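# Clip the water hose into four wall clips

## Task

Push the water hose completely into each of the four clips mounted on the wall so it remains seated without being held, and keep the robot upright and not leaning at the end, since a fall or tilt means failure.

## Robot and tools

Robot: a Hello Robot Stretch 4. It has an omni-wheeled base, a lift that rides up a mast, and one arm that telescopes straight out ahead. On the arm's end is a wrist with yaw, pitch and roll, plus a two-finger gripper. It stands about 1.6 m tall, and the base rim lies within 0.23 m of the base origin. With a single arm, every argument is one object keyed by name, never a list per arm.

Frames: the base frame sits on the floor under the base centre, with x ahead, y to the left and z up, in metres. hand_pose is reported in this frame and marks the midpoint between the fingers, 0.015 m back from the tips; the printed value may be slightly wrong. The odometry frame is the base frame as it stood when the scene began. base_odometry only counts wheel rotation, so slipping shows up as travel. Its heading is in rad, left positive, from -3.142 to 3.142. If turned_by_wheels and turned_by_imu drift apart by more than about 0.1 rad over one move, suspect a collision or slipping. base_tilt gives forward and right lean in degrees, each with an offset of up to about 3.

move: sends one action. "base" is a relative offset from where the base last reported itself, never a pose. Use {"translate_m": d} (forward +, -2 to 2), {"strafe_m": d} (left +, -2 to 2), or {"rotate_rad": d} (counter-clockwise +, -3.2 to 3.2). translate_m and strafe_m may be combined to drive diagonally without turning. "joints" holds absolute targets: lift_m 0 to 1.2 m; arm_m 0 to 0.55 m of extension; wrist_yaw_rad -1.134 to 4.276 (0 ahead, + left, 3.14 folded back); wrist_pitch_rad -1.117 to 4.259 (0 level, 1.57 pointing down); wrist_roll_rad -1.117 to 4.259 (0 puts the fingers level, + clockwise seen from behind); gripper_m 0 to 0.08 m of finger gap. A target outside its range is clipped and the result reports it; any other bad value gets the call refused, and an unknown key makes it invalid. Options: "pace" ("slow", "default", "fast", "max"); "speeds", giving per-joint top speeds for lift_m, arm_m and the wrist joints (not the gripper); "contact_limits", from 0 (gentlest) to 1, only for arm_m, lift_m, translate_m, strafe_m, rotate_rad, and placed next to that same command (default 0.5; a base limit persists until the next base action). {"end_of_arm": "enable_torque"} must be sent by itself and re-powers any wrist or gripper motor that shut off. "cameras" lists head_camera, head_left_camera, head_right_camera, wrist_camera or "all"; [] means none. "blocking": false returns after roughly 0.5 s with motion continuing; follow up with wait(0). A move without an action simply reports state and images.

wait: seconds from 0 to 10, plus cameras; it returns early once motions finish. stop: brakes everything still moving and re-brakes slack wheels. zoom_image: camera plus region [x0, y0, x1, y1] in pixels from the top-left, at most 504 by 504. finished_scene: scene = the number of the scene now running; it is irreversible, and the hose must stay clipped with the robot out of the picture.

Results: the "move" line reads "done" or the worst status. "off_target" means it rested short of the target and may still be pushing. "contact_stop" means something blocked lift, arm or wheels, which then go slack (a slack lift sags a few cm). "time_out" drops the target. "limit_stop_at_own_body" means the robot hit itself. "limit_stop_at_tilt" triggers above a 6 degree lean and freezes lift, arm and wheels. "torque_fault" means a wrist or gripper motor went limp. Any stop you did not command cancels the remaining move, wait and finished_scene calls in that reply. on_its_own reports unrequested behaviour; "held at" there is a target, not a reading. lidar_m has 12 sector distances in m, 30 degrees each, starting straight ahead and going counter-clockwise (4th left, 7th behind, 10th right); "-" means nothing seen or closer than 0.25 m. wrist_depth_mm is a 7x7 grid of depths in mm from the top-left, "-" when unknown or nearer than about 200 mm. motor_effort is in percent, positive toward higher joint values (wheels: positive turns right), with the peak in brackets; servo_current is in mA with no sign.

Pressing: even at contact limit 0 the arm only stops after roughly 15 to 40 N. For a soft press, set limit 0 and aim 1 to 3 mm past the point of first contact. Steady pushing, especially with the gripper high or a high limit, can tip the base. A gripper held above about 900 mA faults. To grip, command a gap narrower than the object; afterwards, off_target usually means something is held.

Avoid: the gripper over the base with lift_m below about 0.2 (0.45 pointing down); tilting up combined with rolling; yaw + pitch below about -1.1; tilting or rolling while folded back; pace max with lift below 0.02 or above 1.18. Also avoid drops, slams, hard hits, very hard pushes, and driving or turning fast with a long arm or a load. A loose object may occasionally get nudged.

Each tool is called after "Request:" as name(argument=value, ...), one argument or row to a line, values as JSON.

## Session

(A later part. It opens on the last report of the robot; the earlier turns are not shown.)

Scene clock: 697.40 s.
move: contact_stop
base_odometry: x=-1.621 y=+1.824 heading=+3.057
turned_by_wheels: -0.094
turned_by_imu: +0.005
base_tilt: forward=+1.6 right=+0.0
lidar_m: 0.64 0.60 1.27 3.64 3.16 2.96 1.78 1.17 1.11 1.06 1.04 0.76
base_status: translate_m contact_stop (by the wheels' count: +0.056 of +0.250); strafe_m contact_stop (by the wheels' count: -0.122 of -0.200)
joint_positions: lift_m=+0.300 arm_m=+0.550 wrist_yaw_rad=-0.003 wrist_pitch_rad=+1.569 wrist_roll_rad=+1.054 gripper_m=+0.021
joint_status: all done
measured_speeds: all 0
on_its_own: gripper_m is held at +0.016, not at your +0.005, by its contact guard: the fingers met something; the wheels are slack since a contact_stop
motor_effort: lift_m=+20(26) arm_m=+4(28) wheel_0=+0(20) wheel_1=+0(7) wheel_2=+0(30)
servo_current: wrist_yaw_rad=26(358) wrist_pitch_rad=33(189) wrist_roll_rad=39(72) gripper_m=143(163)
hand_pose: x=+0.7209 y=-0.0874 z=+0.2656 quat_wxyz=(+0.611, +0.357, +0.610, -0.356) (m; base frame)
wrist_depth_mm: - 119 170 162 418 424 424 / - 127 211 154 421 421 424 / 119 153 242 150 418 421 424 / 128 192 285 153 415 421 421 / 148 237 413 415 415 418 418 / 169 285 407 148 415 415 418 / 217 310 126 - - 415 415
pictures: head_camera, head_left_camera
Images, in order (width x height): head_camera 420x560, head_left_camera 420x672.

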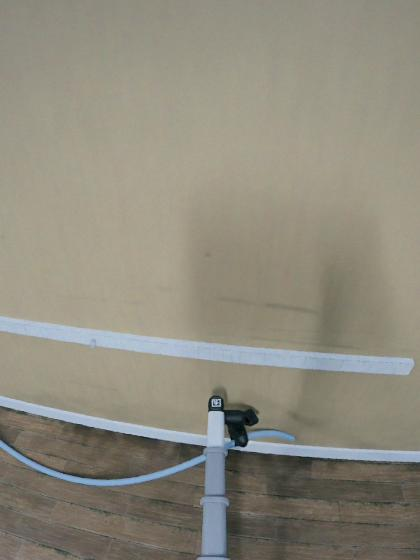

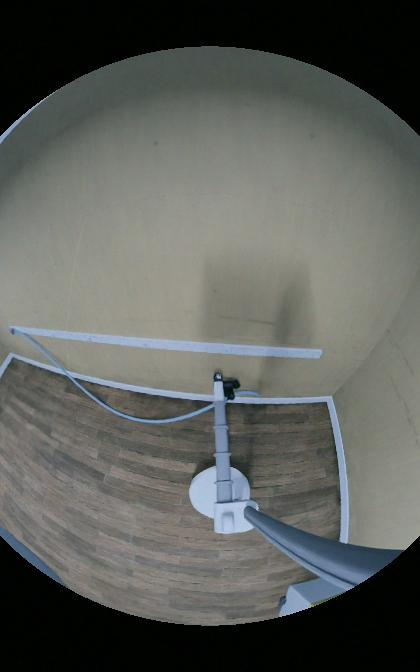

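Request:
move(
  base={"translate_m": -0.05},
  joints={"lift_m": 0.08},
  contact_limits={"lift_m": 0.3},
  cameras=[],
)

Request:
move(
  joints={"gripper_m": 0.05},
  cameras=[],
)

Request:
move(
  joints={"lift_m": 0.5},
  cameras=[],
)

Request:
move(
  base={"translate_m": -0.1},
  joints={"arm_m": 0.1, "wrist_pitch_rad": 0, "wrist_roll_rad": 1.57, "gripper_m": 0.075},
  cameras=[],
)

Request:
move(
  base={"strafe_m": 1.6},
)

Scene clock: 709.93 s.
move: done
base_odometry: x=-1.571 y=+1.820 heading=+3.056
turned_by_wheels: +0.000
turned_by_imu: -0.003
base_tilt: forward=+1.6 right=-0.3
lidar_m: 0.83 0.91 1.35 3.54 3.15 2.93 1.78 1.15 1.09 1.06 1.10 0.83
base_status: done
joint_positions: lift_m=+0.081 arm_m=+0.550 wrist_yaw_rad=-0.003 wrist_pitch_rad=+1.569 wrist_roll_rad=+1.054 gripper_m=+0.021
joint_status: all done
measured_speeds: all 0
on_its_own: gripper_m is held at +0.016, not at your +0.005, by its contact guard: the fingers met something
motor_effort: lift_m=+15(20) arm_m=+4(5) wheel_0=-5(10) wheel_1=-3(7) wheel_2=+2(16)
servo_current: wrist_yaw_rad=39(52) wrist_pitch_rad=39(52) wrist_roll_rad=39(59) gripper_m=150(163)
contact_limits: lift_m 0.3
hand_pose: x=+0.7209 y=-0.0874 z=+0.0461 quat_wxyz=(+0.611, +0.357, +0.610, -0.356) (m; base frame)
wrist_depth_mm: 132 160 196 149 197 198 199 / 141 194 195 147 196 198 199 / 158 193 194 148 196 197 198 / 192 192 193 195 195 196 196 / 190 192 193 193 195 196 196 / 190 191 191 194 193 195 196 / 190 190 126 - 105 194 195
pictures: none
No camera images: "cameras" was empty.

Scene clock: 711.23 s.
move: done
base_odometry: x=-1.571 y=+1.820 heading=+3.056
turned_by_wheels: +0.000
turned_by_imu: -0.001
base_tilt: forward=+1.5 right=-0.2
lidar_m: 0.83 0.89 1.34 3.55 3.17 2.92 1.74 1.12 1.09 1.07 1.11 0.84
base_status: not commanded
joint_positions: lift_m=+0.081 arm_m=+0.550 wrist_yaw_rad=-0.002 wrist_pitch_rad=+1.570 wrist_roll_rad=+1.052 gripper_m=+0.049
joint_status: all done
measured_speeds: all 0
motor_effort: lift_m=+15(15) arm_m=+4(5) wheel_0=-5(5) wheel_1=-3(4) wheel_2=+1(2)
servo_current: wrist_yaw_rad=33(52) wrist_pitch_rad=46(52) wrist_roll_rad=33(52) gripper_m=39(150)
contact_limits: lift_m 0.3
hand_pose: x=+0.7208 y=-0.0874 z=+0.0461 quat_wxyz=(+0.611, +0.356, +0.611, -0.356) (m; base frame)
wrist_depth_mm: 136 190 191 195 157 199 202 / 148 190 191 194 165 199 200 / 168 189 192 193 196 198 200 / 188 189 191 193 196 198 200 / 187 189 191 193 196 198 200 / 186 189 191 193 195 198 199 / 186 130 191 192 107 198 199
pictures: none
No camera images: "cameras" was empty.

Scene clock: 713.90 s.
move: done
base_odometry: x=-1.571 y=+1.820 heading=+3.056
turned_by_wheels: +0.000
turned_by_imu: -0.001
base_tilt: forward=+1.5 right=-0.2
lidar_m: 0.82 0.90 1.36 3.56 3.15 2.92 1.75 1.14 1.09 1.07 1.10 0.83
base_status: not commanded
joint_positions: lift_m=+0.499 arm_m=+0.550 wrist_yaw_rad=-0.002 wrist_pitch_rad=+1.570 wrist_roll_rad=+1.052 gripper_m=+0.049
joint_status: all done
measured_speeds: all 0
motor_effort: lift_m=+27(35) arm_m=+4(5) wheel_0=-5(5) wheel_1=-3(4) wheel_2=+2(2)
servo_current: wrist_yaw_rad=39(52) wrist_pitch_rad=46(59) wrist_roll_rad=39(52) gripper_m=52(65)
hand_pose: x=+0.7208 y=-0.0874 z=+0.4650 quat_wxyz=(+0.611, +0.356, +0.611, -0.356) (m; base frame)
wrist_depth_mm: 151 208 306 621 627 634 640 / 176 240 338 621 627 634 634 / 202 289 615 615 627 627 640 / 234 330 615 621 627 634 640 / 272 384 615 615 627 634 647 / 324 603 609 615 627 627 640 / 355 123 145 621 107 - 634
pictures: none
No camera images: "cameras" was empty.

Scene clock: 716.30 s.
move: done
base_odometry: x=-1.472 y=+1.812 heading=+3.056
turned_by_wheels: -0.001
turned_by_imu: -0.002
base_tilt: forward=+1.5 right=-0.1
lidar_m: 0.92 1.00 1.53 3.15 3.13 2.83 1.74 1.05 1.08 1.05 1.15 0.95
base_status: done
joint_positions: lift_m=+0.499 arm_m=+0.100 wrist_yaw_rad=-0.002 wrist_pitch_rad=+0.007 wrist_roll_rad=+1.568 gripper_m=+0.074
joint_status: all done
measured_speeds: all 0
motor_effort: lift_m=+27(28) arm_m=-6(7) wheel_0=-5(11) wheel_1=-3(9) wheel_2=+0(14)
servo_current: wrist_yaw_rad=39(46) wrist_pitch_rad=26(137) wrist_roll_rad=33(137) gripper_m=39(72)
hand_pose: x=+0.4836 y=-0.0878 z=+0.6762 quat_wxyz=(+0.708, +0.706, +0.002, -0.003) (m; base frame)
wrist_depth_mm: - - 597 - - - - / - - 609 - - - - / - - 615 - - - - / - - 609 - - - - / - - 621 - - - - / - - 640 - - - - / - 121 654 - 126 - -
pictures: none
No camera images: "cameras" was empty.

Scene clock: 722.97 s.
move: done
base_odometry: x=-1.609 y=+0.218 heading=+3.056
turned_by_wheels: +0.000
turned_by_imu: +0.002
base_tilt: forward=+1.5 right=-0.3
lidar_m: 1.00 1.17 1.86 2.08 1.62 2.13 2.57 2.80 2.29 2.65 1.46 1.13
base_status: done
joint_positions: lift_m=+0.500 arm_m=+0.100 wrist_yaw_rad=-0.002 wrist_pitch_rad=+0.007 wrist_roll_rad=+1.568 gripper_m=+0.074
joint_status: not commanded
measured_speeds: all 0
motor_effort: lift_m=+27(27) arm_m=-6(6) wheel_0=-3(15) wheel_1=+2(13) wheel_2=+0(6)
servo_current: wrist_yaw_rad=20(59) wrist_pitch_rad=46(72) wrist_roll_rad=46(59) gripper_m=33(59)
hand_pose: x=+0.4836 y=-0.0878 z=+0.6763 quat_wxyz=(+0.708, +0.706, +0.002, -0.003) (m; base frame)
wrist_depth_mm: - - 768 - - - - / - - 788 - - - 798 / - - 798 - - - 831 / - - 809 - - - - / - - 809 - - - 809 / - - 831 - - - 854 / - 121 842 - 126 - -
pictures: head_camera, head_left_camera, head_right_camera, wrist_camera
Images, in order (width x height): head_camera 420x560, head_left_camera 420x672, head_right_camera 420x672, wrist_camera 616x392.

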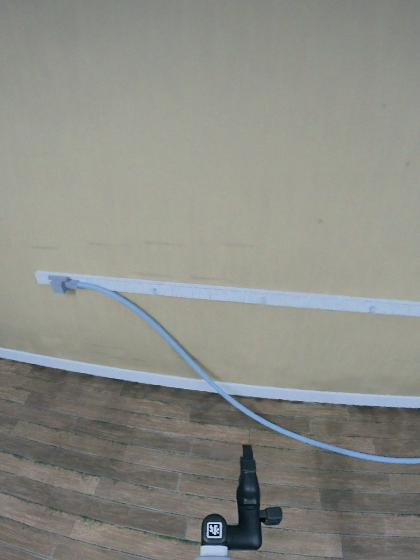

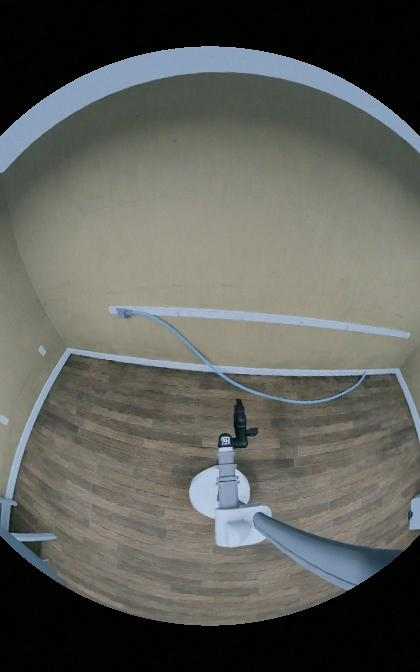

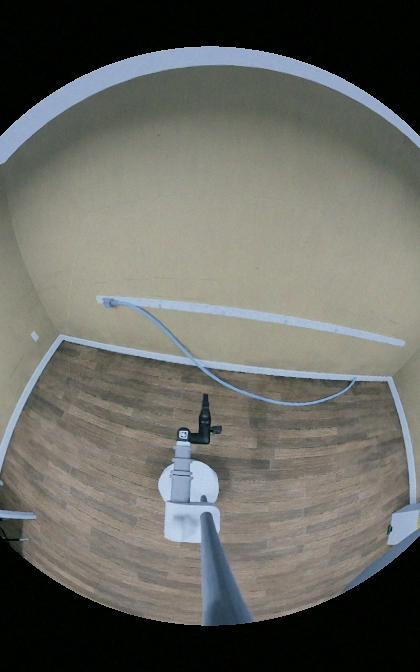

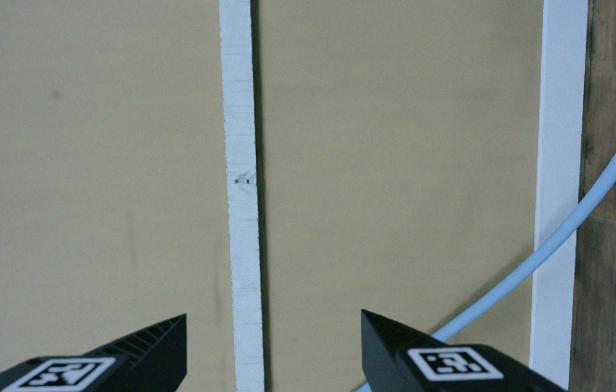

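Request:
move(
  base={"rotate_rad": -0.095},
  cameras=[],
)

Request:
move(
  base={"strafe_m": 0.45, "translate_m": 0.15},
  joints={"arm_m": 0.2, "wrist_roll_rad": 2.4, "lift_m": 0.38},
)

Request:
zoom_image(
  camera="head_camera",
  region=[80, 280, 330, 480],
)

Scene clock: 736.10 s.
move: done
base_odometry: x=-1.609 y=+0.218 heading=+2.962
turned_by_wheels: -0.094
turned_by_imu: -0.097
base_tilt: forward=+1.4 right=-0.2
lidar_m: 0.99 1.13 1.66 2.06 1.62 1.92 2.55 2.73 2.30 2.65 1.56 1.16
base_status: done
joint_positions: lift_m=+0.500 arm_m=+0.100 wrist_yaw_rad=-0.002 wrist_pitch_rad=+0.007 wrist_roll_rad=+1.568 gripper_m=+0.074
joint_status: not commanded
measured_speeds: all 0
motor_effort: lift_m=+27(27) arm_m=-6(6) wheel_0=+4(9) wheel_1=+3(8) wheel_2=+1(10)
servo_current: wrist_yaw_rad=26(52) wrist_pitch_rad=46(52) wrist_roll_rad=52(52) gripper_m=39(46)
hand_pose: x=+0.4836 y=-0.0878 z=+0.6763 quat_wxyz=(+0.708, +0.706, +0.002, -0.003) (m; base frame)
wrist_depth_mm: - - 820 - - - 831 / - - 820 - - - 831 / - - 820 - - - 842 / - - 809 - - - 842 / - - 809 - - - - / - - 820 - - - 820 / - 121 798 - 126 - -
pictures: none
No camera images: "cameras" was empty.

Scene clock: 739.13 s.
move: done
base_odometry: x=-1.837 y=-0.198 heading=+2.961
turned_by_wheels: +0.000
turned_by_imu: +0.001
base_tilt: forward=+1.5 right=-0.1
lidar_m: 0.96 1.01 1.49 1.61 1.53 1.38 2.70 2.88 2.77 3.10 1.38 0.95
base_status: done
joint_positions: lift_m=+0.381 arm_m=+0.200 wrist_yaw_rad=-0.002 wrist_pitch_rad=+0.007 wrist_roll_rad=+2.398 gripper_m=+0.074
joint_status: all done
measured_speeds: all 0
motor_effort: lift_m=+15(29) arm_m=+5(7) wheel_0=-2(13) wheel_1=+1(13) wheel_2=-2(9)
servo_current: wrist_yaw_rad=52(59) wrist_pitch_rad=46(65) wrist_roll_rad=46(111) gripper_m=46(52)
hand_pose: x=+0.5833 y=-0.0878 z=+0.5573 quat_wxyz=(+0.363, +0.932, +0.000, -0.003) (m; base frame)
wrist_depth_mm: - - - 530 - - 591 / - - - - - - - / - - - - - - - / 559 - - - - - - / 544 564 - 554 - - - / - 544 - - - - - / - 121 - 544 126 - -
pictures: head_camera, head_left_camera, head_right_camera, wrist_camera
Images, in order (width x height): head_camera 420x560, head_left_camera 420x672, head_right_camera 420x672, wrist_camera 616x392.

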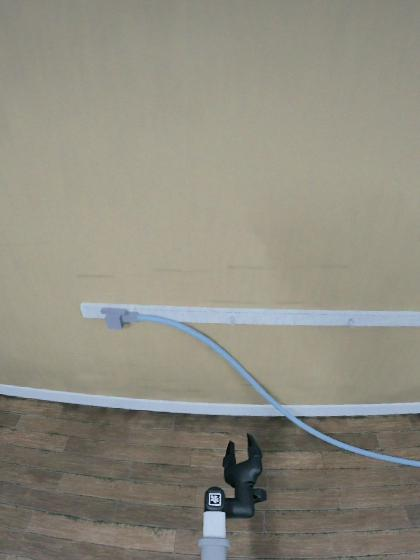

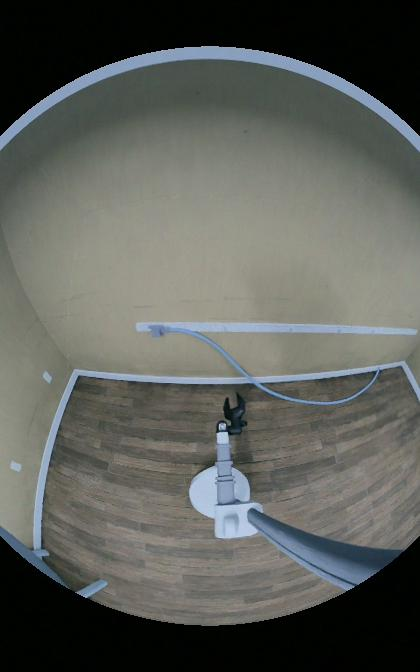

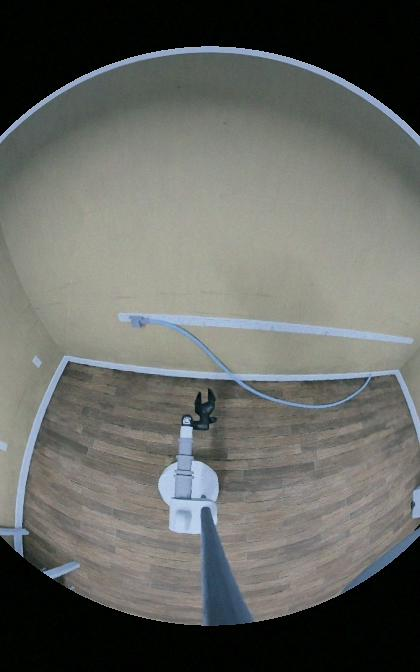

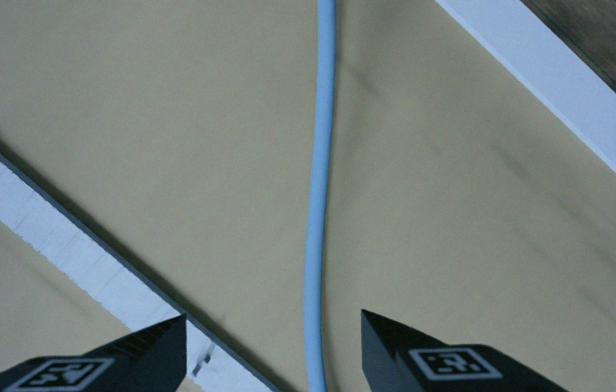

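Scaled by 2.016 from the camera's 420x560 image, which has a finer 1200x1600 frame.

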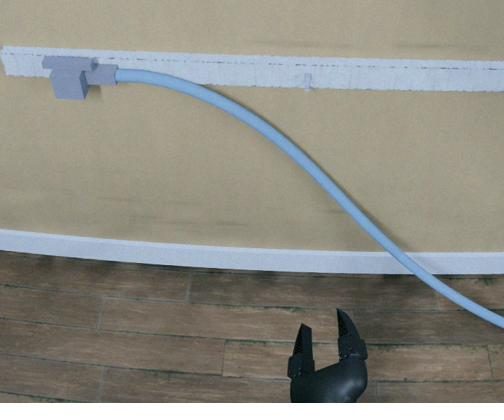

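Request:
move(
  base={"strafe_m": 0.043, "translate_m": 0.08},
  joints={"arm_m": 0.38, "wrist_roll_rad": 2.42, "lift_m": 0.395},
  cameras=["wrist_camera"],
)

Scene clock: 750.00 s.
move: done
base_odometry: x=-1.923 y=-0.226 heading=+2.962
turned_by_wheels: +0.001
turned_by_imu: -0.001
base_tilt: forward=+1.5 right=-0.1
lidar_m: 0.88 0.93 1.35 1.57 1.62 1.43 2.79 2.96 2.86 3.15 1.24 0.89
base_status: done
joint_positions: lift_m=+0.394 arm_m=+0.380 wrist_yaw_rad=-0.002 wrist_pitch_rad=+0.007 wrist_roll_rad=+2.418 gripper_m=+0.074
joint_status: all done
measured_speeds: all 0
motor_effort: lift_m=+28(31) arm_m=+6(7) wheel_0=+6(10) wheel_1=+2(12) wheel_2=+0(15)
servo_current: wrist_yaw_rad=33(46) wrist_pitch_rad=39(65) wrist_roll_rad=33(91) gripper_m=46(59)
hand_pose: x=+0.7632 y=-0.0878 z=+0.5712 quat_wxyz=(+0.354, +0.935, +0.000, -0.003) (m; base frame)
wrist_depth_mm: 309 317 325 329 340 349 357 / 310 317 324 329 338 347 355 / 309 315 324 330 338 347 353 / 310 315 324 329 340 347 355 / 309 315 322 327 340 347 355 / 309 314 324 327 338 345 355 / 283 121 324 325 126 - 353
pictures: wrist_camera
Images, in order (width x height): wrist_camera 616x392.

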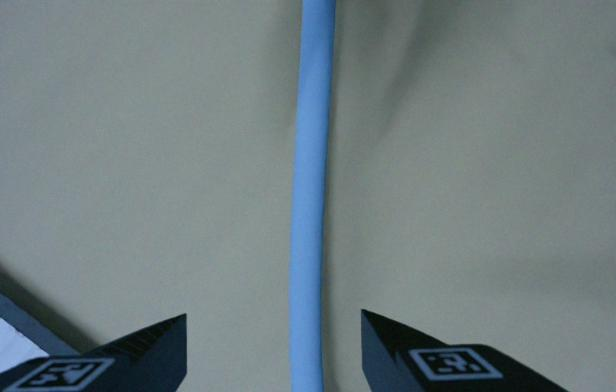

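Request:
move(
  joints={"arm_m": 0.49},
  contact_limits={"arm_m": 0.2},
  cameras=["wrist_camera"],
)

Request:
move(
  joints={"gripper_m": 0.005},
  cameras=["head_camera", "wrist_camera"],
)

Scene clock: 759.23 s.
move: done
base_odometry: x=-1.923 y=-0.226 heading=+2.962
turned_by_wheels: +0.000
turned_by_imu: -0.002
base_tilt: forward=+1.5 right=-0.3
lidar_m: 0.87 0.92 1.38 1.58 1.61 1.43 2.77 2.95 2.85 3.14 1.28 0.89
base_status: not commanded
joint_positions: lift_m=+0.394 arm_m=+0.490 wrist_yaw_rad=-0.002 wrist_pitch_rad=+0.007 wrist_roll_rad=+2.418 gripper_m=+0.074
joint_status: all done
measured_speeds: all 0
motor_effort: lift_m=+28(28) arm_m=+6(7) wheel_0=+6(6) wheel_1=+2(3) wheel_2=+0(1)
servo_current: wrist_yaw_rad=33(46) wrist_pitch_rad=52(65) wrist_roll_rad=39(52) gripper_m=39(52)
contact_limits: arm_m 0.2
hand_pose: x=+0.8732 y=-0.0878 z=+0.5712 quat_wxyz=(+0.354, +0.935, +0.000, -0.003) (m; base frame)
wrist_depth_mm: 205 210 214 218 225 231 236 / 206 209 214 217 225 231 236 / 205 210 213 217 225 230 235 / 205 210 214 217 225 230 235 / 204 209 213 180 224 230 234 / 204 208 213 182 224 230 233 / 203 121 213 216 127 228 -
pictures: wrist_camera
Images, in order (width x height): wrist_camera 616x392.

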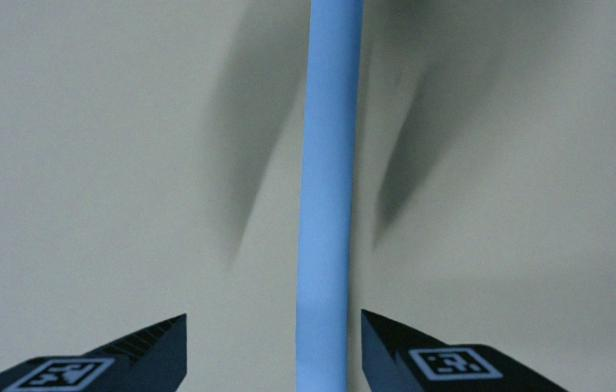

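Scene clock: 760.87 s.
move: done
base_odometry: x=-1.923 y=-0.226 heading=+2.962
turned_by_wheels: +0.000
turned_by_imu: -0.001
base_tilt: forward=+1.6 right=-0.2
lidar_m: 0.87 0.91 1.38 1.56 1.63 1.40 2.79 2.95 2.85 3.14 1.26 0.88
base_status: not commanded
joint_positions: lift_m=+0.394 arm_m=+0.490 wrist_yaw_rad=-0.002 wrist_pitch_rad=+0.007 wrist_roll_rad=+2.418 gripper_m=+0.005
joint_status: all done
measured_speeds: all 0
motor_effort: lift_m=+28(28) arm_m=+5(6) wheel_0=+6(6) wheel_1=+3(3) wheel_2=+1(1)
servo_current: wrist_yaw_rad=39(46) wrist_pitch_rad=33(59) wrist_roll_rad=46(52) gripper_m=33(98)
contact_limits: arm_m 0.2
hand_pose: x=+0.8732 y=-0.0878 z=+0.5712 quat_wxyz=(+0.354, +0.935, +0.000, -0.003) (m; base frame)
wrist_depth_mm: 206 210 215 218 225 232 236 / 206 210 215 216 225 231 236 / 205 210 214 217 225 231 234 / 205 209 214 217 225 229 235 / 206 210 214 181 225 230 235 / 204 209 213 177 224 229 234 / 204 208 109 107 224 229 234
pictures: head_camera, wrist_camera
Images, in order (width x height): head_camera 420x560, wrist_camera 616x392.

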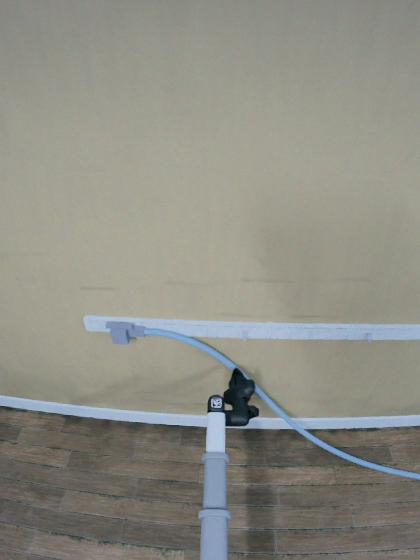

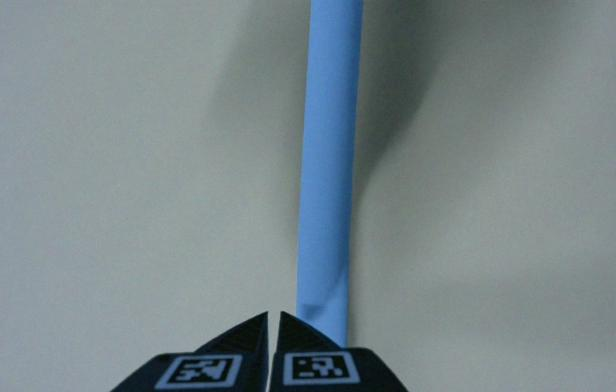

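Request:
move(
  joints={"gripper_m": 0.078},
  cameras=[],
)

Request:
move(
  base={"strafe_m": 0.017},
  joints={"lift_m": 0.382},
  cameras=["wrist_camera"],
)

Request:
move(
  joints={"arm_m": 0.523},
  contact_limits={"arm_m": 0.2},
  cameras=["wrist_camera"],
)

Request:
move(
  joints={"gripper_m": 0.005},
  cameras=["head_camera", "wrist_camera"],
)

Scene clock: 770.90 s.
move: done
base_odometry: x=-1.923 y=-0.226 heading=+2.962
turned_by_wheels: +0.000
turned_by_imu: -0.002
base_tilt: forward=+1.5 right=-0.2
lidar_m: 0.87 0.92 1.35 1.57 1.63 1.45 2.78 2.96 2.84 3.14 1.26 0.89
base_status: not commanded
joint_positions: lift_m=+0.394 arm_m=+0.490 wrist_yaw_rad=-0.002 wrist_pitch_rad=+0.007 wrist_roll_rad=+2.418 gripper_m=+0.078
joint_status: all done
measured_speeds: all 0
motor_effort: lift_m=+28(28) arm_m=+6(6) wheel_0=+6(6) wheel_1=+2(3) wheel_2=+1(1)
servo_current: wrist_yaw_rad=20(52) wrist_pitch_rad=52(65) wrist_roll_rad=26(52) gripper_m=26(85)
contact_limits: arm_m 0.2
hand_pose: x=+0.8732 y=-0.0878 z=+0.5712 quat_wxyz=(+0.354, +0.935, +0.000, -0.003) (m; base frame)
wrist_depth_mm: 206 211 215 218 225 232 236 / 205 210 214 217 225 231 236 / 206 210 214 217 225 230 235 / 204 209 214 217 225 230 235 / 205 209 213 181 224 230 234 / 204 208 213 181 223 229 234 / 203 130 214 217 131 106 -
pictures: none
No camera images: "cameras" was empty.

Scene clock: 771.67 s.
move: done
base_odometry: x=-1.926 y=-0.243 heading=+2.962
turned_by_wheels: +0.000
turned_by_imu: +0.000
base_tilt: forward=+1.6 right=-0.1
lidar_m: 0.87 0.90 1.36 1.56 1.61 1.42 2.79 2.96 2.86 3.16 1.25 0.89
base_status: done
joint_positions: lift_m=+0.383 arm_m=+0.490 wrist_yaw_rad=-0.002 wrist_pitch_rad=+0.007 wrist_roll_rad=+2.418 gripper_m=+0.078
joint_status: all done
measured_speeds: all 0
motor_effort: lift_m=+15(26) arm_m=+5(6) wheel_0=-2(10) wheel_1=+2(11) wheel_2=+0(3)
servo_current: wrist_yaw_rad=26(52) wrist_pitch_rad=46(59) wrist_roll_rad=52(59) gripper_m=46(52)
contact_limits: arm_m 0.2
hand_pose: x=+0.8732 y=-0.0878 z=+0.5593 quat_wxyz=(+0.354, +0.935, +0.000, -0.003) (m; base frame)
wrist_depth_mm: 206 211 216 178 226 232 236 / 206 211 215 178 226 232 236 / 206 210 215 220 226 231 236 / 206 209 215 220 225 230 235 / 205 210 214 220 225 230 234 / 204 208 214 220 224 230 235 / 204 130 213 220 131 105 -
pictures: wrist_camera
Images, in order (width x height): wrist_camera 616x392.

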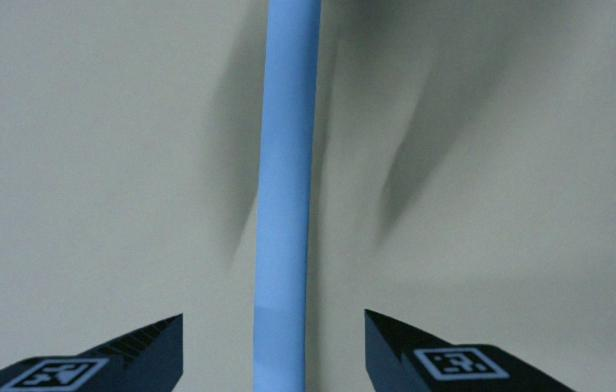

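Scene clock: 772.53 s.
move: done
base_odometry: x=-1.926 y=-0.243 heading=+2.962
turned_by_wheels: +0.000
turned_by_imu: +0.000
base_tilt: forward=+1.4 right=+0.0
lidar_m: 0.88 0.89 1.38 1.56 1.61 1.40 2.77 2.97 2.85 3.16 1.25 0.89
base_status: not commanded
joint_positions: lift_m=+0.383 arm_m=+0.523 wrist_yaw_rad=-0.002 wrist_pitch_rad=+0.007 wrist_roll_rad=+2.418 gripper_m=+0.078
joint_status: all done
measured_speeds: all 0
motor_effort: lift_m=+15(15) arm_m=+5(7) wheel_0=-2(2) wheel_1=+1(2) wheel_2=+0(0)
servo_current: wrist_yaw_rad=52(52) wrist_pitch_rad=33(72) wrist_roll_rad=33(46) gripper_m=33(52)
contact_limits: arm_m 0.2
hand_pose: x=+0.9062 y=-0.0878 z=+0.5593 quat_wxyz=(+0.354, +0.935, +0.000, -0.003) (m; base frame)
wrist_depth_mm: 174 178 182 142 191 196 200 / 174 178 182 143 191 195 200 / 174 178 182 188 191 195 200 / 174 178 181 189 190 196 198 / 173 178 181 146 191 195 199 / 173 177 181 147 190 195 199 / 173 131 181 186 130 126 -
pictures: wrist_camera
Images, in order (width x height): wrist_camera 616x392.

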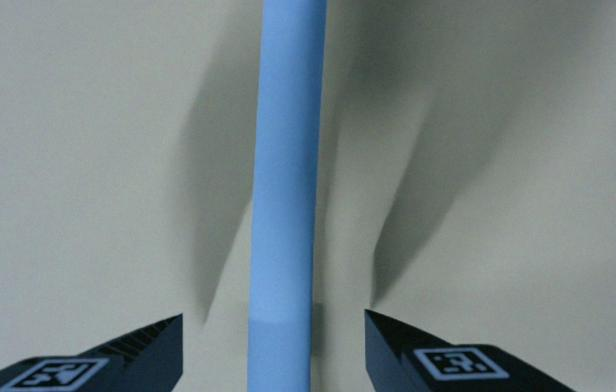

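Scene clock: 773.90 s.
move: off_target
base_odometry: x=-1.926 y=-0.243 heading=+2.962
turned_by_wheels: +0.000
turned_by_imu: -0.001
base_tilt: forward=+1.4 right=-0.1
lidar_m: 0.88 0.91 1.36 1.55 1.61 1.40 2.79 2.95 2.87 3.16 1.26 0.89
base_status: not commanded
joint_positions: lift_m=+0.383 arm_m=+0.523 wrist_yaw_rad=-0.002 wrist_pitch_rad=+0.007 wrist_roll_rad=+2.418 gripper_m=+0.021
joint_status: gripper_m off_target (ended at +0.021, target +0.005)
measured_speeds: all 0
on_its_own: gripper_m is held at +0.016, not at your +0.005, by its contact guard: the fingers met something
motor_effort: lift_m=+15(15) arm_m=+5(6) wheel_0=-2(2) wheel_1=+2(2) wheel_2=+0(0)
servo_current: wrist_yaw_rad=39(46) wrist_pitch_rad=52(59) wrist_roll_rad=46(52) gripper_m=143(611)
contact_limits: arm_m 0.2
hand_pose: x=+0.9062 y=-0.0878 z=+0.5593 quat_wxyz=(+0.354, +0.935, +0.000, -0.003) (m; base frame)
wrist_depth_mm: 175 178 182 145 191 196 200 / 174 178 182 187 191 195 200 / 174 178 181 187 190 195 200 / 174 178 181 187 190 196 199 / 174 178 180 186 191 195 198 / 173 177 180 144 190 196 199 / 173 176 127 139 - 196 199
pictures: head_camera, wrist_camera
Images, in order (width x height): head_camera 420x560, wrist_camera 616x392.

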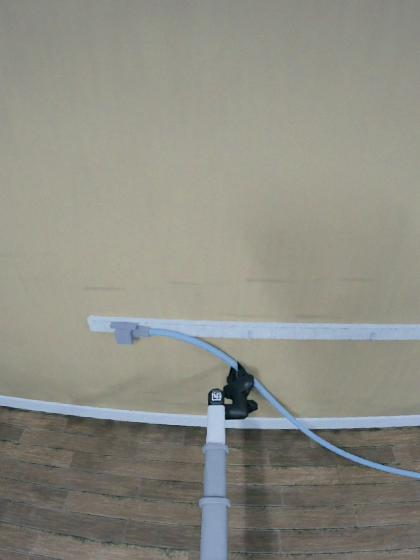

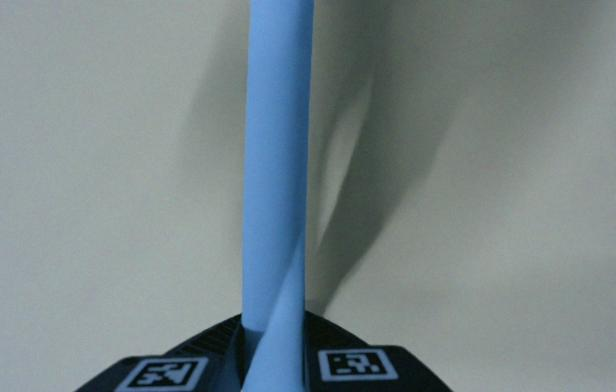

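Gripped. Retract, level, raise to the successful height.

Request:
move(
  joints={"arm_m": 0.44, "wrist_roll_rad": 1.57, "lift_m": 0.585},
  cameras=["wrist_camera", "head_camera"],
)

Request:
zoom_image(
  camera="head_camera",
  region=[200, 310, 300, 400],
)

Request:
zoom_image(
  camera="wrist_camera",
  region=[200, 200, 400, 392],
)

Scene clock: 783.97 s.
move: done
base_odometry: x=-1.926 y=-0.243 heading=+2.958
turned_by_wheels: -0.004
turned_by_imu: -0.012
base_tilt: forward=+1.5 right=-0.2
lidar_m: 0.79 0.91 1.35 1.56 1.65 1.42 2.80 2.96 2.86 3.16 1.00 0.80
base_status: not commanded
joint_positions: lift_m=+0.584 arm_m=+0.440 wrist_yaw_rad=-0.022 wrist_pitch_rad=+0.008 wrist_roll_rad=+1.575 gripper_m=+0.021
joint_status: all done
measured_speeds: all 0
on_its_own: gripper_m is held at +0.016, not at your +0.005, by its contact guard: the fingers met something; wrist_yaw_rad is at rest, and its servo_current (117 mA) is outside its rest range (0 to 104 mA)
motor_effort: lift_m=+29(36) arm_m=-3(7) wheel_0=-22(22) wheel_1=-10(10) wheel_2=-19(20)
servo_current: wrist_yaw_rad=117(137) wrist_pitch_rad=59(65) wrist_roll_rad=39(195) gripper_m=137(156)
hand_pose: x=+0.8216 y=-0.0921 z=+0.7609 quat_wxyz=(+0.705, +0.709, -0.005, -0.010) (m; base frame)
wrist_depth_mm: 283 289 293 272 133 312 317 / 281 285 287 129 301 309 312 / 276 279 285 133 297 301 307 / 272 277 281 - 293 298 301 / 268 272 277 136 287 293 298 / 264 270 271 136 283 289 294 / 262 265 130 130 - 286 289
pictures: head_camera, wrist_camera
Images, in order (width x height): head_camera 420x560, wrist_camera 616x392.

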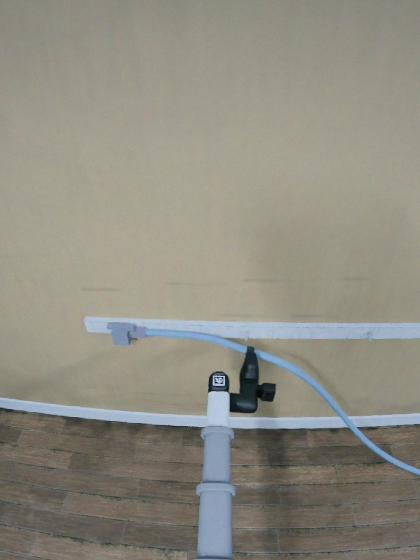

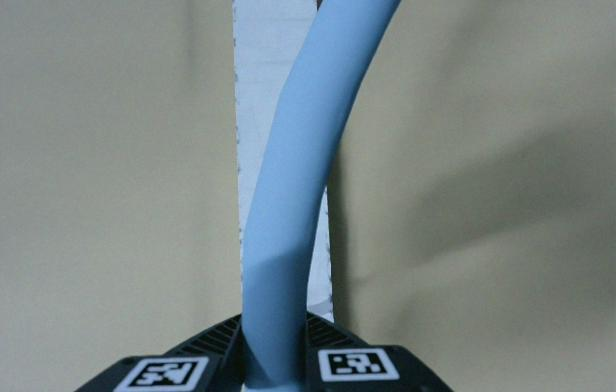

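Scaled by 5.040 from the camera's 420x560 image, which has a finer 1200x1600 frame.

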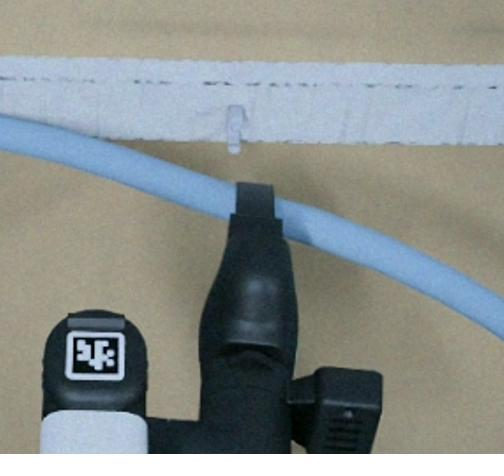

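Scaled by 2.520.

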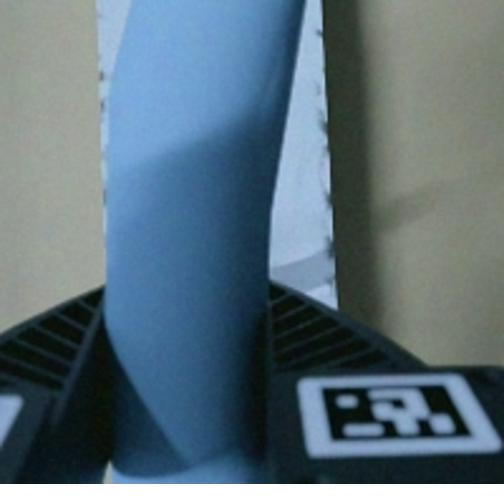

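Request:
move(
  joints={"gripper_m": 0.03},
  cameras=[],
)

Request:
move(
  base={"strafe_m": -0.025},
  joints={"wrist_yaw_rad": 0},
  pace="slow",
  cameras=[],
)

Request:
move(
  joints={"gripper_m": 0.005},
  cameras=["wrist_camera", "head_camera"],
)

Request:
zoom_image(
  camera="head_camera",
  region=[200, 310, 300, 400],
)

Scene clock: 793.70 s.
move: done
base_odometry: x=-1.926 y=-0.243 heading=+2.962
turned_by_wheels: +0.004
turned_by_imu: +0.003
base_tilt: forward=+1.5 right=-0.2
lidar_m: 0.88 0.90 1.34 1.57 1.65 1.41 2.78 2.96 2.86 3.16 1.26 0.88
base_status: not commanded
joint_positions: lift_m=+0.585 arm_m=+0.440 wrist_yaw_rad=-0.002 wrist_pitch_rad=+0.006 wrist_roll_rad=+1.572 gripper_m=+0.029
joint_status: all done
measured_speeds: all 0
motor_effort: lift_m=+26(29) arm_m=+0(2) wheel_0=+2(22) wheel_1=-1(10) wheel_2=+2(20)
servo_current: wrist_yaw_rad=39(130) wrist_pitch_rad=59(59) wrist_roll_rad=46(52) gripper_m=33(137)
hand_pose: x=+0.8234 y=-0.0879 z=+0.7615 quat_wxyz=(+0.707, +0.708, +0.001, -0.003) (m; base frame)
wrist_depth_mm: 250 254 257 239 267 271 276 / 251 255 258 239 268 273 278 / 252 256 259 242 270 276 278 / 253 257 260 242 271 277 279 / 254 258 262 243 273 277 281 / 255 259 263 243 273 278 283 / 256 260 141 244 - 279 236
pictures: none
No camera images: "cameras" was empty.

Scene clock: 794.90 s.
move: done
base_odometry: x=-1.922 y=-0.219 heading=+2.962
turned_by_wheels: +0.000
turned_by_imu: -0.001
base_tilt: forward=+1.4 right=-0.2
lidar_m: 0.88 0.92 1.36 1.58 1.64 1.42 2.78 2.94 2.83 3.14 1.25 0.90
base_status: done
joint_positions: lift_m=+0.585 arm_m=+0.440 wrist_yaw_rad=-0.002 wrist_pitch_rad=+0.006 wrist_roll_rad=+1.572 gripper_m=+0.029
joint_status: all done
measured_speeds: all 0
motor_effort: lift_m=+27(27) arm_m=+3(3) wheel_0=+4(12) wheel_1=-4(8) wheel_2=+1(4)
servo_current: wrist_yaw_rad=39(52) wrist_pitch_rad=39(59) wrist_roll_rad=39(65) gripper_m=39(52)
hand_pose: x=+0.8234 y=-0.0879 z=+0.7615 quat_wxyz=(+0.707, +0.708, +0.001, -0.003) (m; base frame)
wrist_depth_mm: 250 253 256 238 266 272 277 / 250 255 258 239 268 273 277 / 252 256 259 240 270 274 278 / 253 257 260 242 270 276 279 / 254 258 262 241 271 277 281 / 255 259 264 243 272 277 282 / 256 258 141 244 - 278 262
pictures: none
No camera images: "cameras" was empty.

Scene clock: 796.20 s.
move: done
base_odometry: x=-1.922 y=-0.219 heading=+2.962
turned_by_wheels: +0.000
turned_by_imu: -0.001
base_tilt: forward=+1.5 right=-0.2
lidar_m: 0.87 0.90 1.37 1.58 1.64 1.43 2.80 2.96 2.83 3.14 1.26 0.90
base_status: not commanded
joint_positions: lift_m=+0.585 arm_m=+0.440 wrist_yaw_rad=-0.002 wrist_pitch_rad=+0.006 wrist_roll_rad=+1.572 gripper_m=+0.005
joint_status: all done
measured_speeds: all 0
motor_effort: lift_m=+27(27) arm_m=+4(4) wheel_0=+4(5) wheel_1=-4(4) wheel_2=+0(0)
servo_current: wrist_yaw_rad=39(52) wrist_pitch_rad=46(52) wrist_roll_rad=39(59) gripper_m=39(65)
hand_pose: x=+0.8234 y=-0.0879 z=+0.7615 quat_wxyz=(+0.707, +0.708, +0.001, -0.003) (m; base frame)
wrist_depth_mm: 250 253 257 238 267 272 276 / 250 255 257 239 267 272 277 / 251 255 258 241 268 274 278 / 253 257 260 241 271 276 279 / 254 258 262 243 272 277 281 / 255 259 264 243 273 278 282 / 257 260 109 107 274 278 260
pictures: head_camera, wrist_camera
Images, in order (width x height): head_camera 420x560, wrist_camera 616x392.

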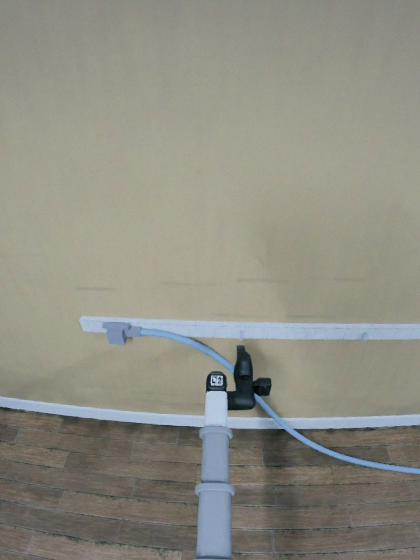

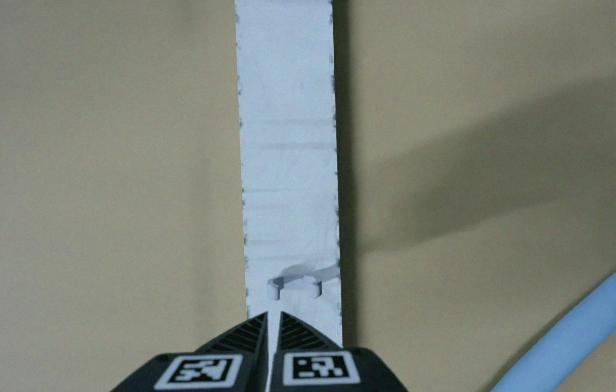

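Scaled by 5.040 from the camera's 420x560 image, which has a finer 1200x1600 frame.

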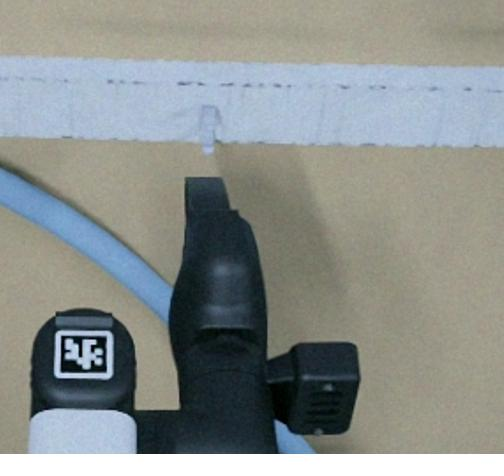

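Request:
move(
  base={"strafe_m": 0.025},
  joints={"arm_m": 0.3, "gripper_m": 0.078},
  cameras=[],
)

Request:
move(
  joints={"lift_m": 0.383, "wrist_roll_rad": 2.42},
  cameras=[],
)

Request:
move(
  joints={"arm_m": 0.48},
  cameras=["wrist_camera"],
)

Scene clock: 813.93 s.
move: done
base_odometry: x=-1.926 y=-0.243 heading=+2.962
turned_by_wheels: +0.000
turned_by_imu: -0.002
base_tilt: forward=+1.4 right=-0.3
lidar_m: 0.88 0.91 1.36 1.56 1.63 1.43 2.80 2.95 2.86 3.17 1.27 0.91
base_status: done
joint_positions: lift_m=+0.585 arm_m=+0.300 wrist_yaw_rad=-0.002 wrist_pitch_rad=+0.006 wrist_roll_rad=+1.572 gripper_m=+0.078
joint_status: all done
measured_speeds: all 0
motor_effort: lift_m=+27(27) arm_m=-6(7) wheel_0=+0(13) wheel_1=+0(10) wheel_2=+0(3)
servo_current: wrist_yaw_rad=39(52) wrist_pitch_rad=52(59) wrist_roll_rad=46(59) gripper_m=39(98)
hand_pose: x=+0.6836 y=-0.0878 z=+0.7615 quat_wxyz=(+0.707, +0.708, +0.001, -0.003) (m; base frame)
wrist_depth_mm: 389 397 399 - - - - / 392 397 404 - - - - / 392 399 402 - - - - / 392 399 402 - - - 413 / 392 397 - 387 - 410 - / 392 397 - 389 - - - / 389 130 - 389 127 - -
pictures: none
No camera images: "cameras" was empty.

Scene clock: 815.87 s.
move: done
base_odometry: x=-1.926 y=-0.243 heading=+2.962
turned_by_wheels: +0.000
turned_by_imu: -0.001
base_tilt: forward=+1.4 right=+0.0
lidar_m: 0.86 0.91 1.35 1.56 1.63 1.41 2.79 2.93 2.86 3.15 1.29 0.91
base_status: not commanded
joint_positions: lift_m=+0.384 arm_m=+0.300 wrist_yaw_rad=-0.002 wrist_pitch_rad=+0.006 wrist_roll_rad=+2.418 gripper_m=+0.078
joint_status: all done
measured_speeds: all 0
motor_effort: lift_m=+14(26) arm_m=-6(6) wheel_0=+0(0) wheel_1=+0(1) wheel_2=+0(0)
servo_current: wrist_yaw_rad=33(59) wrist_pitch_rad=33(52) wrist_roll_rad=39(130) gripper_m=46(52)
hand_pose: x=+0.6836 y=-0.0878 z=+0.5605 quat_wxyz=(+0.354, +0.935, +0.000, -0.003) (m; base frame)
wrist_depth_mm: 399 399 - - - - - / 394 402 - 397 - - - / 394 402 - 397 - - - / 392 399 - 394 - - - / 392 399 - 389 - - - / 368 399 402 379 - - - / 364 130 402 375 126 - -
pictures: none
No camera images: "cameras" was empty.

Scene clock: 817.50 s.
move: done
base_odometry: x=-1.926 y=-0.243 heading=+2.962
turned_by_wheels: +0.000
turned_by_imu: -0.001
base_tilt: forward=+1.4 right=-0.2
lidar_m: 0.89 0.90 1.36 1.56 1.63 1.40 2.77 2.94 2.85 3.16 1.28 0.90
base_status: not commanded
joint_positions: lift_m=+0.384 arm_m=+0.480 wrist_yaw_rad=-0.002 wrist_pitch_rad=+0.006 wrist_roll_rad=+2.418 gripper_m=+0.078
joint_status: all done
measured_speeds: all 0
motor_effort: lift_m=+14(15) arm_m=+6(7) wheel_0=+0(0) wheel_1=+0(1) wheel_2=+0(0)
servo_current: wrist_yaw_rad=26(52) wrist_pitch_rad=59(59) wrist_roll_rad=52(59) gripper_m=52(52)
hand_pose: x=+0.8632 y=-0.0878 z=+0.5605 quat_wxyz=(+0.354, +0.935, +0.000, -0.003) (m; base frame)
wrist_depth_mm: 216 220 224 229 236 241 247 / 215 220 225 210 235 241 246 / 215 220 224 227 235 241 246 / 215 219 224 227 234 240 245 / 214 219 224 211 234 240 244 / 213 218 224 226 232 239 244 / 212 131 224 225 131 106 -
pictures: wrist_camera
Images, in order (width x height): wrist_camera 616x392.

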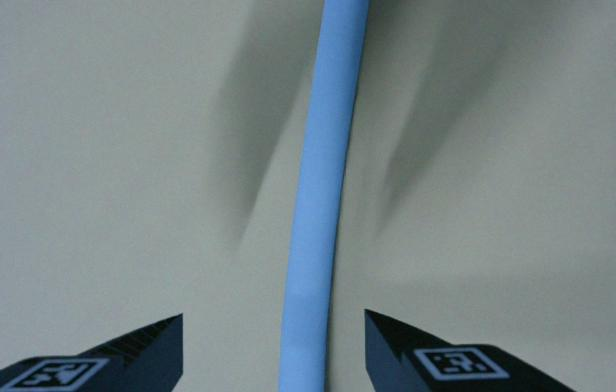

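Request:
move(
  joints={"arm_m": 0.53, "wrist_roll_rad": 2.52, "lift_m": 0.378},
  contact_limits={"arm_m": 0.2},
  cameras=["wrist_camera"],
)

Request:
move(
  joints={"gripper_m": 0.005},
  cameras=["wrist_camera"],
)

Scene clock: 824.33 s.
move: done
base_odometry: x=-1.926 y=-0.243 heading=+2.962
turned_by_wheels: +0.000
turned_by_imu: -0.002
base_tilt: forward=+1.4 right=-0.2
lidar_m: 0.88 0.90 1.36 1.56 1.65 1.40 2.78 2.97 2.85 3.17 1.26 0.91
base_status: not commanded
joint_positions: lift_m=+0.379 arm_m=+0.530 wrist_yaw_rad=-0.002 wrist_pitch_rad=+0.006 wrist_roll_rad=+2.518 gripper_m=+0.078
joint_status: all done
measured_speeds: all 0
motor_effort: lift_m=+15(17) arm_m=+6(7) wheel_0=+0(0) wheel_1=+0(1) wheel_2=+0(0)
servo_current: wrist_yaw_rad=26(46) wrist_pitch_rad=52(59) wrist_roll_rad=33(59) gripper_m=39(52)
contact_limits: arm_m 0.2
hand_pose: x=+0.9132 y=-0.0878 z=+0.5555 quat_wxyz=(+0.307, +0.952, +0.000, -0.003) (m; base frame)
wrist_depth_mm: 169 172 177 158 185 189 193 / 168 172 176 159 183 189 - / 168 172 175 164 184 188 192 / 167 171 175 161 183 187 191 / 167 171 174 157 183 187 190 / 167 170 174 155 181 186 190 / 166 131 174 153 131 126 -
pictures: wrist_camera
Images, in order (width x height): wrist_camera 616x392.

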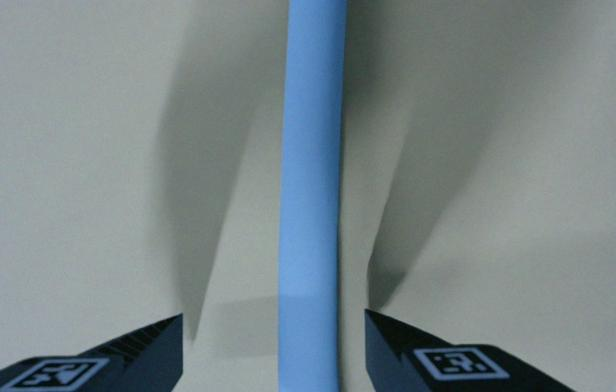

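Scene clock: 825.70 s.
move: off_target
base_odometry: x=-1.926 y=-0.243 heading=+2.962
turned_by_wheels: +0.000
turned_by_imu: -0.001
base_tilt: forward=+1.5 right=-0.1
lidar_m: 0.87 0.92 1.35 1.57 1.64 1.43 2.78 2.96 2.84 3.16 1.25 0.90
base_status: not commanded
joint_positions: lift_m=+0.379 arm_m=+0.530 wrist_yaw_rad=-0.002 wrist_pitch_rad=+0.006 wrist_roll_rad=+2.518 gripper_m=+0.021
joint_status: gripper_m off_target (ended at +0.021, target +0.005)
measured_speeds: all 0
on_its_own: gripper_m is held at +0.016, not at your +0.005, by its contact guard: the fingers met something
motor_effort: lift_m=+15(15) arm_m=+6(6) wheel_0=+0(0) wheel_1=+0(1) wheel_2=+0(0)
servo_current: wrist_yaw_rad=33(52) wrist_pitch_rad=46(59) wrist_roll_rad=52(52) gripper_m=137(559)
contact_limits: arm_m 0.2
hand_pose: x=+0.9132 y=-0.0878 z=+0.5555 quat_wxyz=(+0.307, +0.952, +0.000, -0.003) (m; base frame)
wrist_depth_mm: 169 172 176 164 185 189 192 / 168 171 176 180 183 189 191 / 168 172 175 180 183 187 191 / 167 171 174 180 183 187 191 / 167 171 173 179 183 187 191 / 167 170 173 154 182 187 190 / 166 169 130 146 106 187 189
pictures: wrist_camera
Images, in order (width x height): wrist_camera 616x392.

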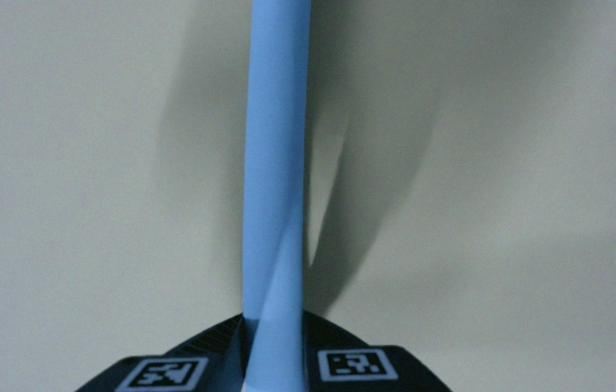

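Request:
move(
  base={"strafe_m": -0.06},
  joints={"arm_m": 0.43, "lift_m": 0.579, "wrist_roll_rad": 1.57, "wrist_yaw_rad": 0},
  cameras=["wrist_camera", "head_camera"],
)

Request:
zoom_image(
  camera="head_camera",
  region=[200, 310, 300, 400],
)

Scene clock: 834.03 s.
move: done
base_odometry: x=-1.916 y=-0.184 heading=+2.963
turned_by_wheels: +0.001
turned_by_imu: -0.001
base_tilt: forward=+1.5 right=-0.1
lidar_m: 0.81 0.91 1.34 1.61 1.63 1.47 2.80 2.94 2.79 3.11 1.03 0.83
base_status: done
joint_positions: lift_m=+0.578 arm_m=+0.430 wrist_yaw_rad=+0.002 wrist_pitch_rad=+0.003 wrist_roll_rad=+1.576 gripper_m=+0.021
joint_status: all done
measured_speeds: all 0
on_its_own: gripper_m is held at +0.016, not at your +0.005, by its contact guard: the fingers met something
motor_effort: lift_m=+29(32) arm_m=-6(8) wheel_0=+6(13) wheel_1=-1(10) wheel_2=+3(5)
servo_current: wrist_yaw_rad=46(98) wrist_pitch_rad=33(52) wrist_roll_rad=33(182) gripper_m=143(156)
hand_pose: x=+0.8140 y=-0.0869 z=+0.7560 quat_wxyz=(+0.705, +0.709, +0.002, +0.000) (m; base frame)
wrist_depth_mm: 258 263 266 247 150 283 287 / 259 265 266 148 278 285 289 / 262 264 267 147 279 285 290 / 260 265 270 - 281 287 291 / 262 266 270 279 281 287 293 / 263 268 272 146 283 289 294 / 264 267 130 147 - 291 296
pictures: head_camera, wrist_camera
Images, in order (width x height): head_camera 420x560, wrist_camera 616x392.

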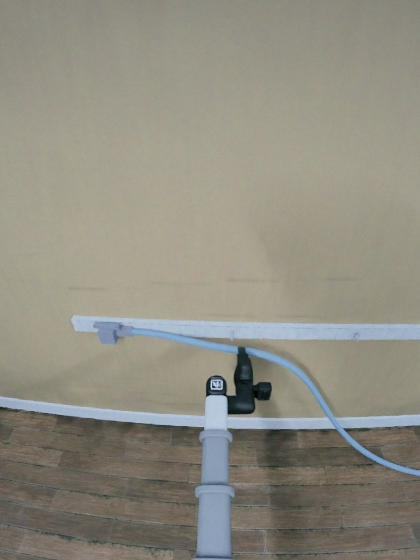

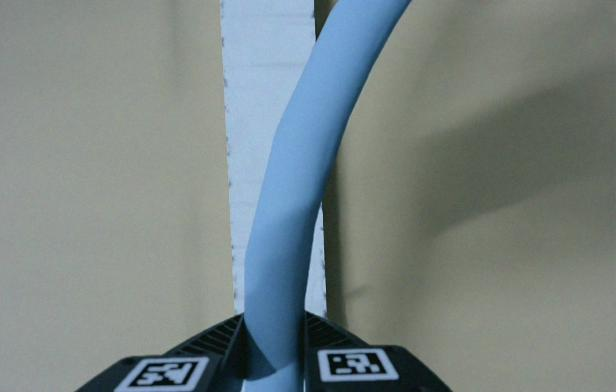

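Scaled by 5.040 from the camera's 420x560 image, which has a finer 1200x1600 frame.

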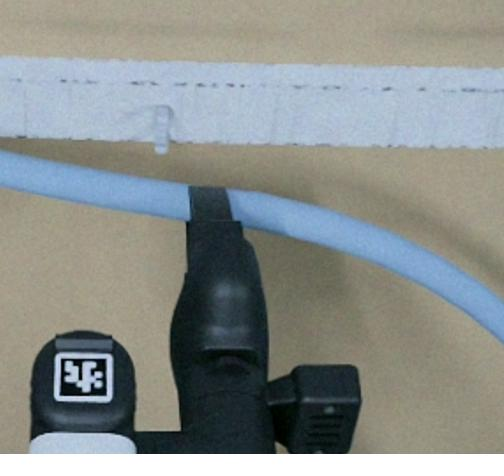

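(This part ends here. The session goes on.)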